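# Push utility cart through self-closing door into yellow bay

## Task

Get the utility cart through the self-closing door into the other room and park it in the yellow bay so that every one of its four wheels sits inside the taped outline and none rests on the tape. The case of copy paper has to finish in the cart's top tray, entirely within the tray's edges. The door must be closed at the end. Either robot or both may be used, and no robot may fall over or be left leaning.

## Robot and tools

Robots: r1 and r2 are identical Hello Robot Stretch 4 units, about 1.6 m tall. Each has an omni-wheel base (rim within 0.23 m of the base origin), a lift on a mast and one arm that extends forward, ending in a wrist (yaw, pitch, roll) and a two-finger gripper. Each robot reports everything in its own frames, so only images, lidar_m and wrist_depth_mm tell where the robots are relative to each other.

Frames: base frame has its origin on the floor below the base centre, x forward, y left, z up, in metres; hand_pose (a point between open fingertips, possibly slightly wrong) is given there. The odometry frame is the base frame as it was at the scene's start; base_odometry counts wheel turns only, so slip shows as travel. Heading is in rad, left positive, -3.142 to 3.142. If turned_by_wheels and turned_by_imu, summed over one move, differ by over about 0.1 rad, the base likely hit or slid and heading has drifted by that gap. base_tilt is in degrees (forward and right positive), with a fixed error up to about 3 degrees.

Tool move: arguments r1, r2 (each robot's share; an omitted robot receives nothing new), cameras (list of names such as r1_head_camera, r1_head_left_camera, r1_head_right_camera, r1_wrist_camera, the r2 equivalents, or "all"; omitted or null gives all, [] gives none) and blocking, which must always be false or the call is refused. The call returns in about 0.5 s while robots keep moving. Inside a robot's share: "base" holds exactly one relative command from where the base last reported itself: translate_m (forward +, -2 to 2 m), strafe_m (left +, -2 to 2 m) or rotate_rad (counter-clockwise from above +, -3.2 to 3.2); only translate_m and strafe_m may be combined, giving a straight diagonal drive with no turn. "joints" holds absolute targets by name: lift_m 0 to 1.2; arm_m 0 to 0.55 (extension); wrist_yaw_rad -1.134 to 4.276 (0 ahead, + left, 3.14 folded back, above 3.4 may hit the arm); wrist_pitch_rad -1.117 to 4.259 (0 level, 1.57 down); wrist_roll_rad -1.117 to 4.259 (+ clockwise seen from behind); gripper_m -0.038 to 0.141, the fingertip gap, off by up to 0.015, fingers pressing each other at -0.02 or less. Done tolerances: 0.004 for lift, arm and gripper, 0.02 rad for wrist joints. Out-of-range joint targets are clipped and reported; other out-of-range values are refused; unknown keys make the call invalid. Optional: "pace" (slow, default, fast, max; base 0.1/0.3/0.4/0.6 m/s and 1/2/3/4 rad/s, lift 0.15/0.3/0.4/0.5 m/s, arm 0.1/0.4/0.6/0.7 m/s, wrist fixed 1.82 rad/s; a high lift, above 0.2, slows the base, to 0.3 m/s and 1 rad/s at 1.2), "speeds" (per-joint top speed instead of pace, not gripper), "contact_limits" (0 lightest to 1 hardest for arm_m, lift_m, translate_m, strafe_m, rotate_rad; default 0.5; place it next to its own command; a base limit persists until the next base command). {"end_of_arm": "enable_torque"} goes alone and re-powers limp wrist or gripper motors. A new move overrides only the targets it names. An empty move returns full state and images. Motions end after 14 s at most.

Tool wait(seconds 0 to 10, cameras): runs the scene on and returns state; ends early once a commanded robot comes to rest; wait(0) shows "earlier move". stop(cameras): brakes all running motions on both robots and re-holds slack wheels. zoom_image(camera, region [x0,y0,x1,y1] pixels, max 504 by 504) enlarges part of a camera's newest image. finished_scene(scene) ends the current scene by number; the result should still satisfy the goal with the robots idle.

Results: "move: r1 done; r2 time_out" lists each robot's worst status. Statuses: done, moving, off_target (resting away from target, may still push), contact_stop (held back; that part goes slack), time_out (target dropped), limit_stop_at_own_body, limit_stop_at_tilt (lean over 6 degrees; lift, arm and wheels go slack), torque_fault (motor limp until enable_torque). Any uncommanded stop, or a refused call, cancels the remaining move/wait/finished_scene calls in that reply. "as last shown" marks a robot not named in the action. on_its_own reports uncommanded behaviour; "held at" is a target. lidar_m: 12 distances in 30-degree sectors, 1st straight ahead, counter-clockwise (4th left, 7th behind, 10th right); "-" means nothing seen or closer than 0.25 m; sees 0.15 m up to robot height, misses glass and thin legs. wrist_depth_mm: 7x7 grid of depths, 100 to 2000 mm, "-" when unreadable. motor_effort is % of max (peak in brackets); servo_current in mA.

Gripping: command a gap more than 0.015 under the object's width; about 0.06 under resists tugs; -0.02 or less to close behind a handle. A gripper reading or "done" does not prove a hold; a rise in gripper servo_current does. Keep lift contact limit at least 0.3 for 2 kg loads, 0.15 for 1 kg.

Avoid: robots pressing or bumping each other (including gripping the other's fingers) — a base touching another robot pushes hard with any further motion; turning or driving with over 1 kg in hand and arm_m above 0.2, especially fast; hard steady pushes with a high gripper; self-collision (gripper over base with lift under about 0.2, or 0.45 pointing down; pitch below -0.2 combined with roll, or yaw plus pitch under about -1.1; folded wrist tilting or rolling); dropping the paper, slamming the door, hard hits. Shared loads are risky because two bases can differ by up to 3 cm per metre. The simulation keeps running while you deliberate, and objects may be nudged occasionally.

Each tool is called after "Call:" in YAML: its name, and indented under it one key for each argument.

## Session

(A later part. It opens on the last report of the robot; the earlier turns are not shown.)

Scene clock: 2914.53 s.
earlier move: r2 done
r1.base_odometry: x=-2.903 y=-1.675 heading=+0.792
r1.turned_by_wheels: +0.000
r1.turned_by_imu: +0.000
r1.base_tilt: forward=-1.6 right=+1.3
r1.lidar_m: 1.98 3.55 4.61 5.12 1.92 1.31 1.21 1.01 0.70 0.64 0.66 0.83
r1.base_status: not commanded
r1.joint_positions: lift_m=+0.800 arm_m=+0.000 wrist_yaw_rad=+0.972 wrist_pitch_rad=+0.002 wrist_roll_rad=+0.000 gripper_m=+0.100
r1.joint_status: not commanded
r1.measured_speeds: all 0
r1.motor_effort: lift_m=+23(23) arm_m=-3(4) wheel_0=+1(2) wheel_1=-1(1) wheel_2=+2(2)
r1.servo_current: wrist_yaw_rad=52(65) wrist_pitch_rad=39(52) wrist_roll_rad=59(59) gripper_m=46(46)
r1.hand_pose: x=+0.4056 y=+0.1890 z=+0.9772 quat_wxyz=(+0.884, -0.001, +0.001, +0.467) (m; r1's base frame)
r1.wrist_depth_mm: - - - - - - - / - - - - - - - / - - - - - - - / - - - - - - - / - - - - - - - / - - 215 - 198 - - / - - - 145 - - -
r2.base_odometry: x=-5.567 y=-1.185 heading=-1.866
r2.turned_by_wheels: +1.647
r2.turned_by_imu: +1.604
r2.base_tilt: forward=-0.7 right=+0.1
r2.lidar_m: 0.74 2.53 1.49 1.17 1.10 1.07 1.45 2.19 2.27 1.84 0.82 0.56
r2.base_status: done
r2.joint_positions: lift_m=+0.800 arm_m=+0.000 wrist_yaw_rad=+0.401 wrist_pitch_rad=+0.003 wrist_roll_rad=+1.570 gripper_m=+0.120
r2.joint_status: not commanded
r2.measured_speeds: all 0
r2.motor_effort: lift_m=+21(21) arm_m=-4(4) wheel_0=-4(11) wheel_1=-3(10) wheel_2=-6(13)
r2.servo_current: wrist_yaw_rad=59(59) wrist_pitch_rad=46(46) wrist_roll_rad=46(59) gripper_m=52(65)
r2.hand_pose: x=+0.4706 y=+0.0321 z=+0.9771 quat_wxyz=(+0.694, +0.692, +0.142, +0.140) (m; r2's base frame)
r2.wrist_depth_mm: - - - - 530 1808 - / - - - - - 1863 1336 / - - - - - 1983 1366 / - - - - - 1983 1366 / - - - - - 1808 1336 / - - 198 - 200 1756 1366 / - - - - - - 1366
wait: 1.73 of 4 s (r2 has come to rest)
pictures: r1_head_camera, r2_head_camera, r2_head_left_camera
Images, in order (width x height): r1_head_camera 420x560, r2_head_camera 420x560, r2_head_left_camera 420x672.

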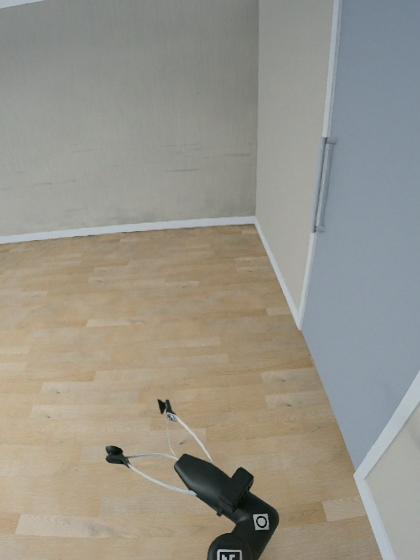

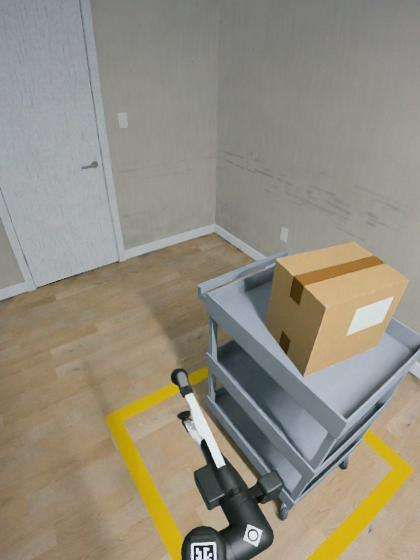

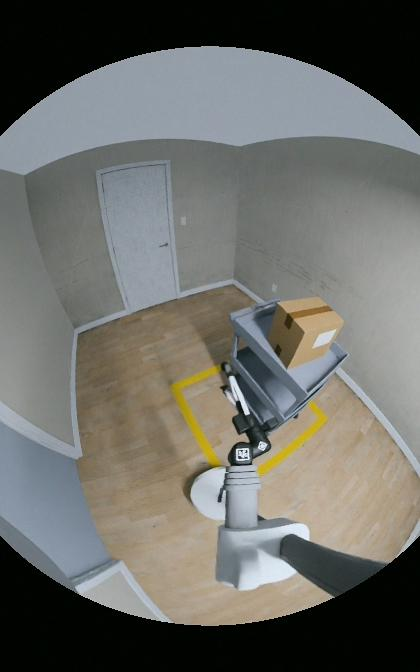

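Call:
move:
  blocking: false
  r2: {"base":{"rotate_rad":1.9}}
  cameras: []

Call:
wait:
  seconds: 4
  cameras: ["r2_head_camera","r2_head_right_camera"]

Scene clock: 2932.27 s.
move: r2 moving
r1: as last shown
r1.lidar_m: 1.99 3.56 4.61 5.12 1.92 1.32 1.21 1.03 0.71 0.63 0.66 0.85
r1.motor_effort: lift_m=+23(23) arm_m=-4(4) wheel_0=+2(2) wheel_1=-1(1) wheel_2=+2(2)
r1.servo_current: wrist_yaw_rad=39(65) wrist_pitch_rad=39(46) wrist_roll_rad=46(52) gripper_m=46(52)
r1.wrist_depth_mm: - - - - - - - / - - - - - - - / - - - - - - - / - - - - - - - / - - - - - - - / - - 214 - 198 - - / - - - 145 - - -
r2.base_odometry: x=-5.567 y=-1.185 heading=-1.613
r2.turned_by_wheels: +0.253
r2.turned_by_imu: +0.246
r2.base_tilt: forward=-0.6 right=+0.1
r2.lidar_m: 1.01 2.22 1.26 1.11 1.08 1.19 2.03 2.19 2.10 1.77 0.54 0.59
r2.base_status: rotate_rad moving
r2.joint_positions: lift_m=+0.800 arm_m=+0.000 wrist_yaw_rad=+0.401 wrist_pitch_rad=+0.003 wrist_roll_rad=+1.570 gripper_m=+0.120
r2.joint_status: not commanded
r2.measured_speeds: translate_m=-0.002 strafe_m=-0.001 rotate_rad=+0.972 lift_m=+0.000 arm_m=+0.000 wrist_yaw_rad=+0.000 wrist_pitch_rad=+0.000 wrist_roll_rad=+0.000
r2.motor_effort: lift_m=+21(21) arm_m=-4(4) wheel_0=-11(11) wheel_1=-9(10) wheel_2=-11(12)
r2.servo_current: wrist_yaw_rad=26(52) wrist_pitch_rad=46(46) wrist_roll_rad=46(52) gripper_m=52(59)
r2.hand_pose: x=+0.4706 y=+0.0321 z=+0.9771 quat_wxyz=(+0.694, +0.692, +0.142, +0.140) (m; r2's base frame)
r2.wrist_depth_mm: - - - - - 1863 1336 / - - - - - 1921 1366 / - - - - - - 1397 / - - - - - 1983 1366 / - - - - - 1808 1366 / - - 198 - 200 1708 1366 / - - - - - - 1336
pictures: none
No camera images: "cameras" was empty.

Scene clock: 2934.00 s.
earlier move: r2 done
r1.base_odometry: x=-2.903 y=-1.675 heading=+0.792
r1.turned_by_wheels: +0.000
r1.turned_by_imu: +0.000
r1.base_tilt: forward=-1.6 right=+1.3
r1.lidar_m: 1.98 3.59 4.58 5.09 1.92 1.29 1.21 1.03 0.68 0.64 0.67 0.84
r1.base_status: not commanded
r1.joint_positions: lift_m=+0.800 arm_m=+0.000 wrist_yaw_rad=+0.972 wrist_pitch_rad=+0.002 wrist_roll_rad=+0.000 gripper_m=+0.100
r1.joint_status: not commanded
r1.measured_speeds: all 0
r1.motor_effort: lift_m=+23(23) arm_m=-3(4) wheel_0=+2(2) wheel_1=-1(1) wheel_2=+2(2)
r1.servo_current: wrist_yaw_rad=65(72) wrist_pitch_rad=46(52) wrist_roll_rad=26(65) gripper_m=39(52)
r1.hand_pose: x=+0.4056 y=+0.1890 z=+0.9772 quat_wxyz=(+0.884, -0.001, +0.001, +0.467) (m; r1's base frame)
r1.wrist_depth_mm: - - - - - - - / - - - - - - - / - - - - - - - / - - - - - - - / - - - - - - - / - - 214 - 198 - - / - - - 145 - - -
r2.base_odometry: x=-5.567 y=-1.185 heading=+0.033
r2.turned_by_wheels: +1.646
r2.turned_by_imu: +1.602
r2.base_tilt: forward=-0.7 right=+0.1
r2.lidar_m: 1.09 1.06 1.26 2.17 2.18 2.02 1.77 0.56 0.62 2.52 1.96 1.23
r2.base_status: done
r2.joint_positions: lift_m=+0.800 arm_m=+0.000 wrist_yaw_rad=+0.401 wrist_pitch_rad=+0.003 wrist_roll_rad=+1.570 gripper_m=+0.120
r2.joint_status: not commanded
r2.measured_speeds: all 0
r2.motor_effort: lift_m=+21(21) arm_m=-4(4) wheel_0=-4(11) wheel_1=-3(11) wheel_2=-5(13)
r2.servo_current: wrist_yaw_rad=39(59) wrist_pitch_rad=46(46) wrist_roll_rad=52(59) gripper_m=52(59)
r2.hand_pose: x=+0.4706 y=+0.0321 z=+0.9771 quat_wxyz=(+0.694, +0.692, +0.142, +0.140) (m; r2's base frame)
r2.wrist_depth_mm: - - - - - - - / - - - - - - - / - - - - - - - / - - - - - - - / - - - - - - - / - 186 190 - 186 - - / - - - - - - -
wait: 1.73 of 4 s (r2 has come to rest)
pictures: r2_head_camera, r2_head_right_camera
Images, in order (width x height): r2_head_camera 420x560, r2_head_right_camera 420x672.

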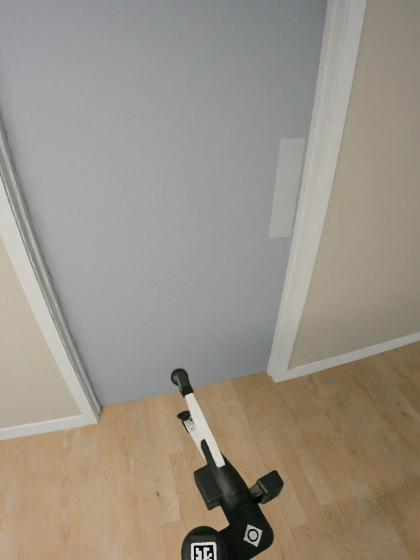

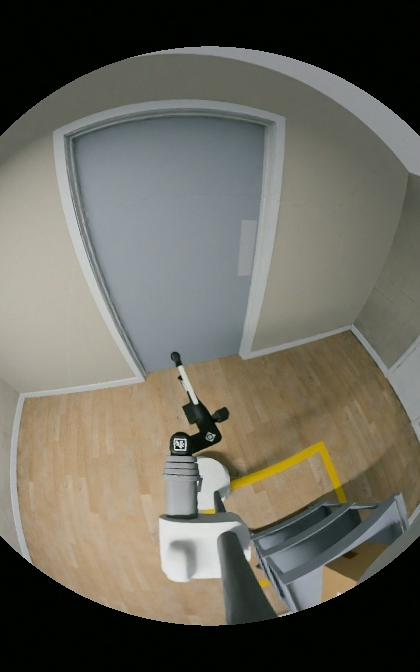

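Door shut.

Call:
finished_scene:
  scene: 2

The scene is finished: the task was done.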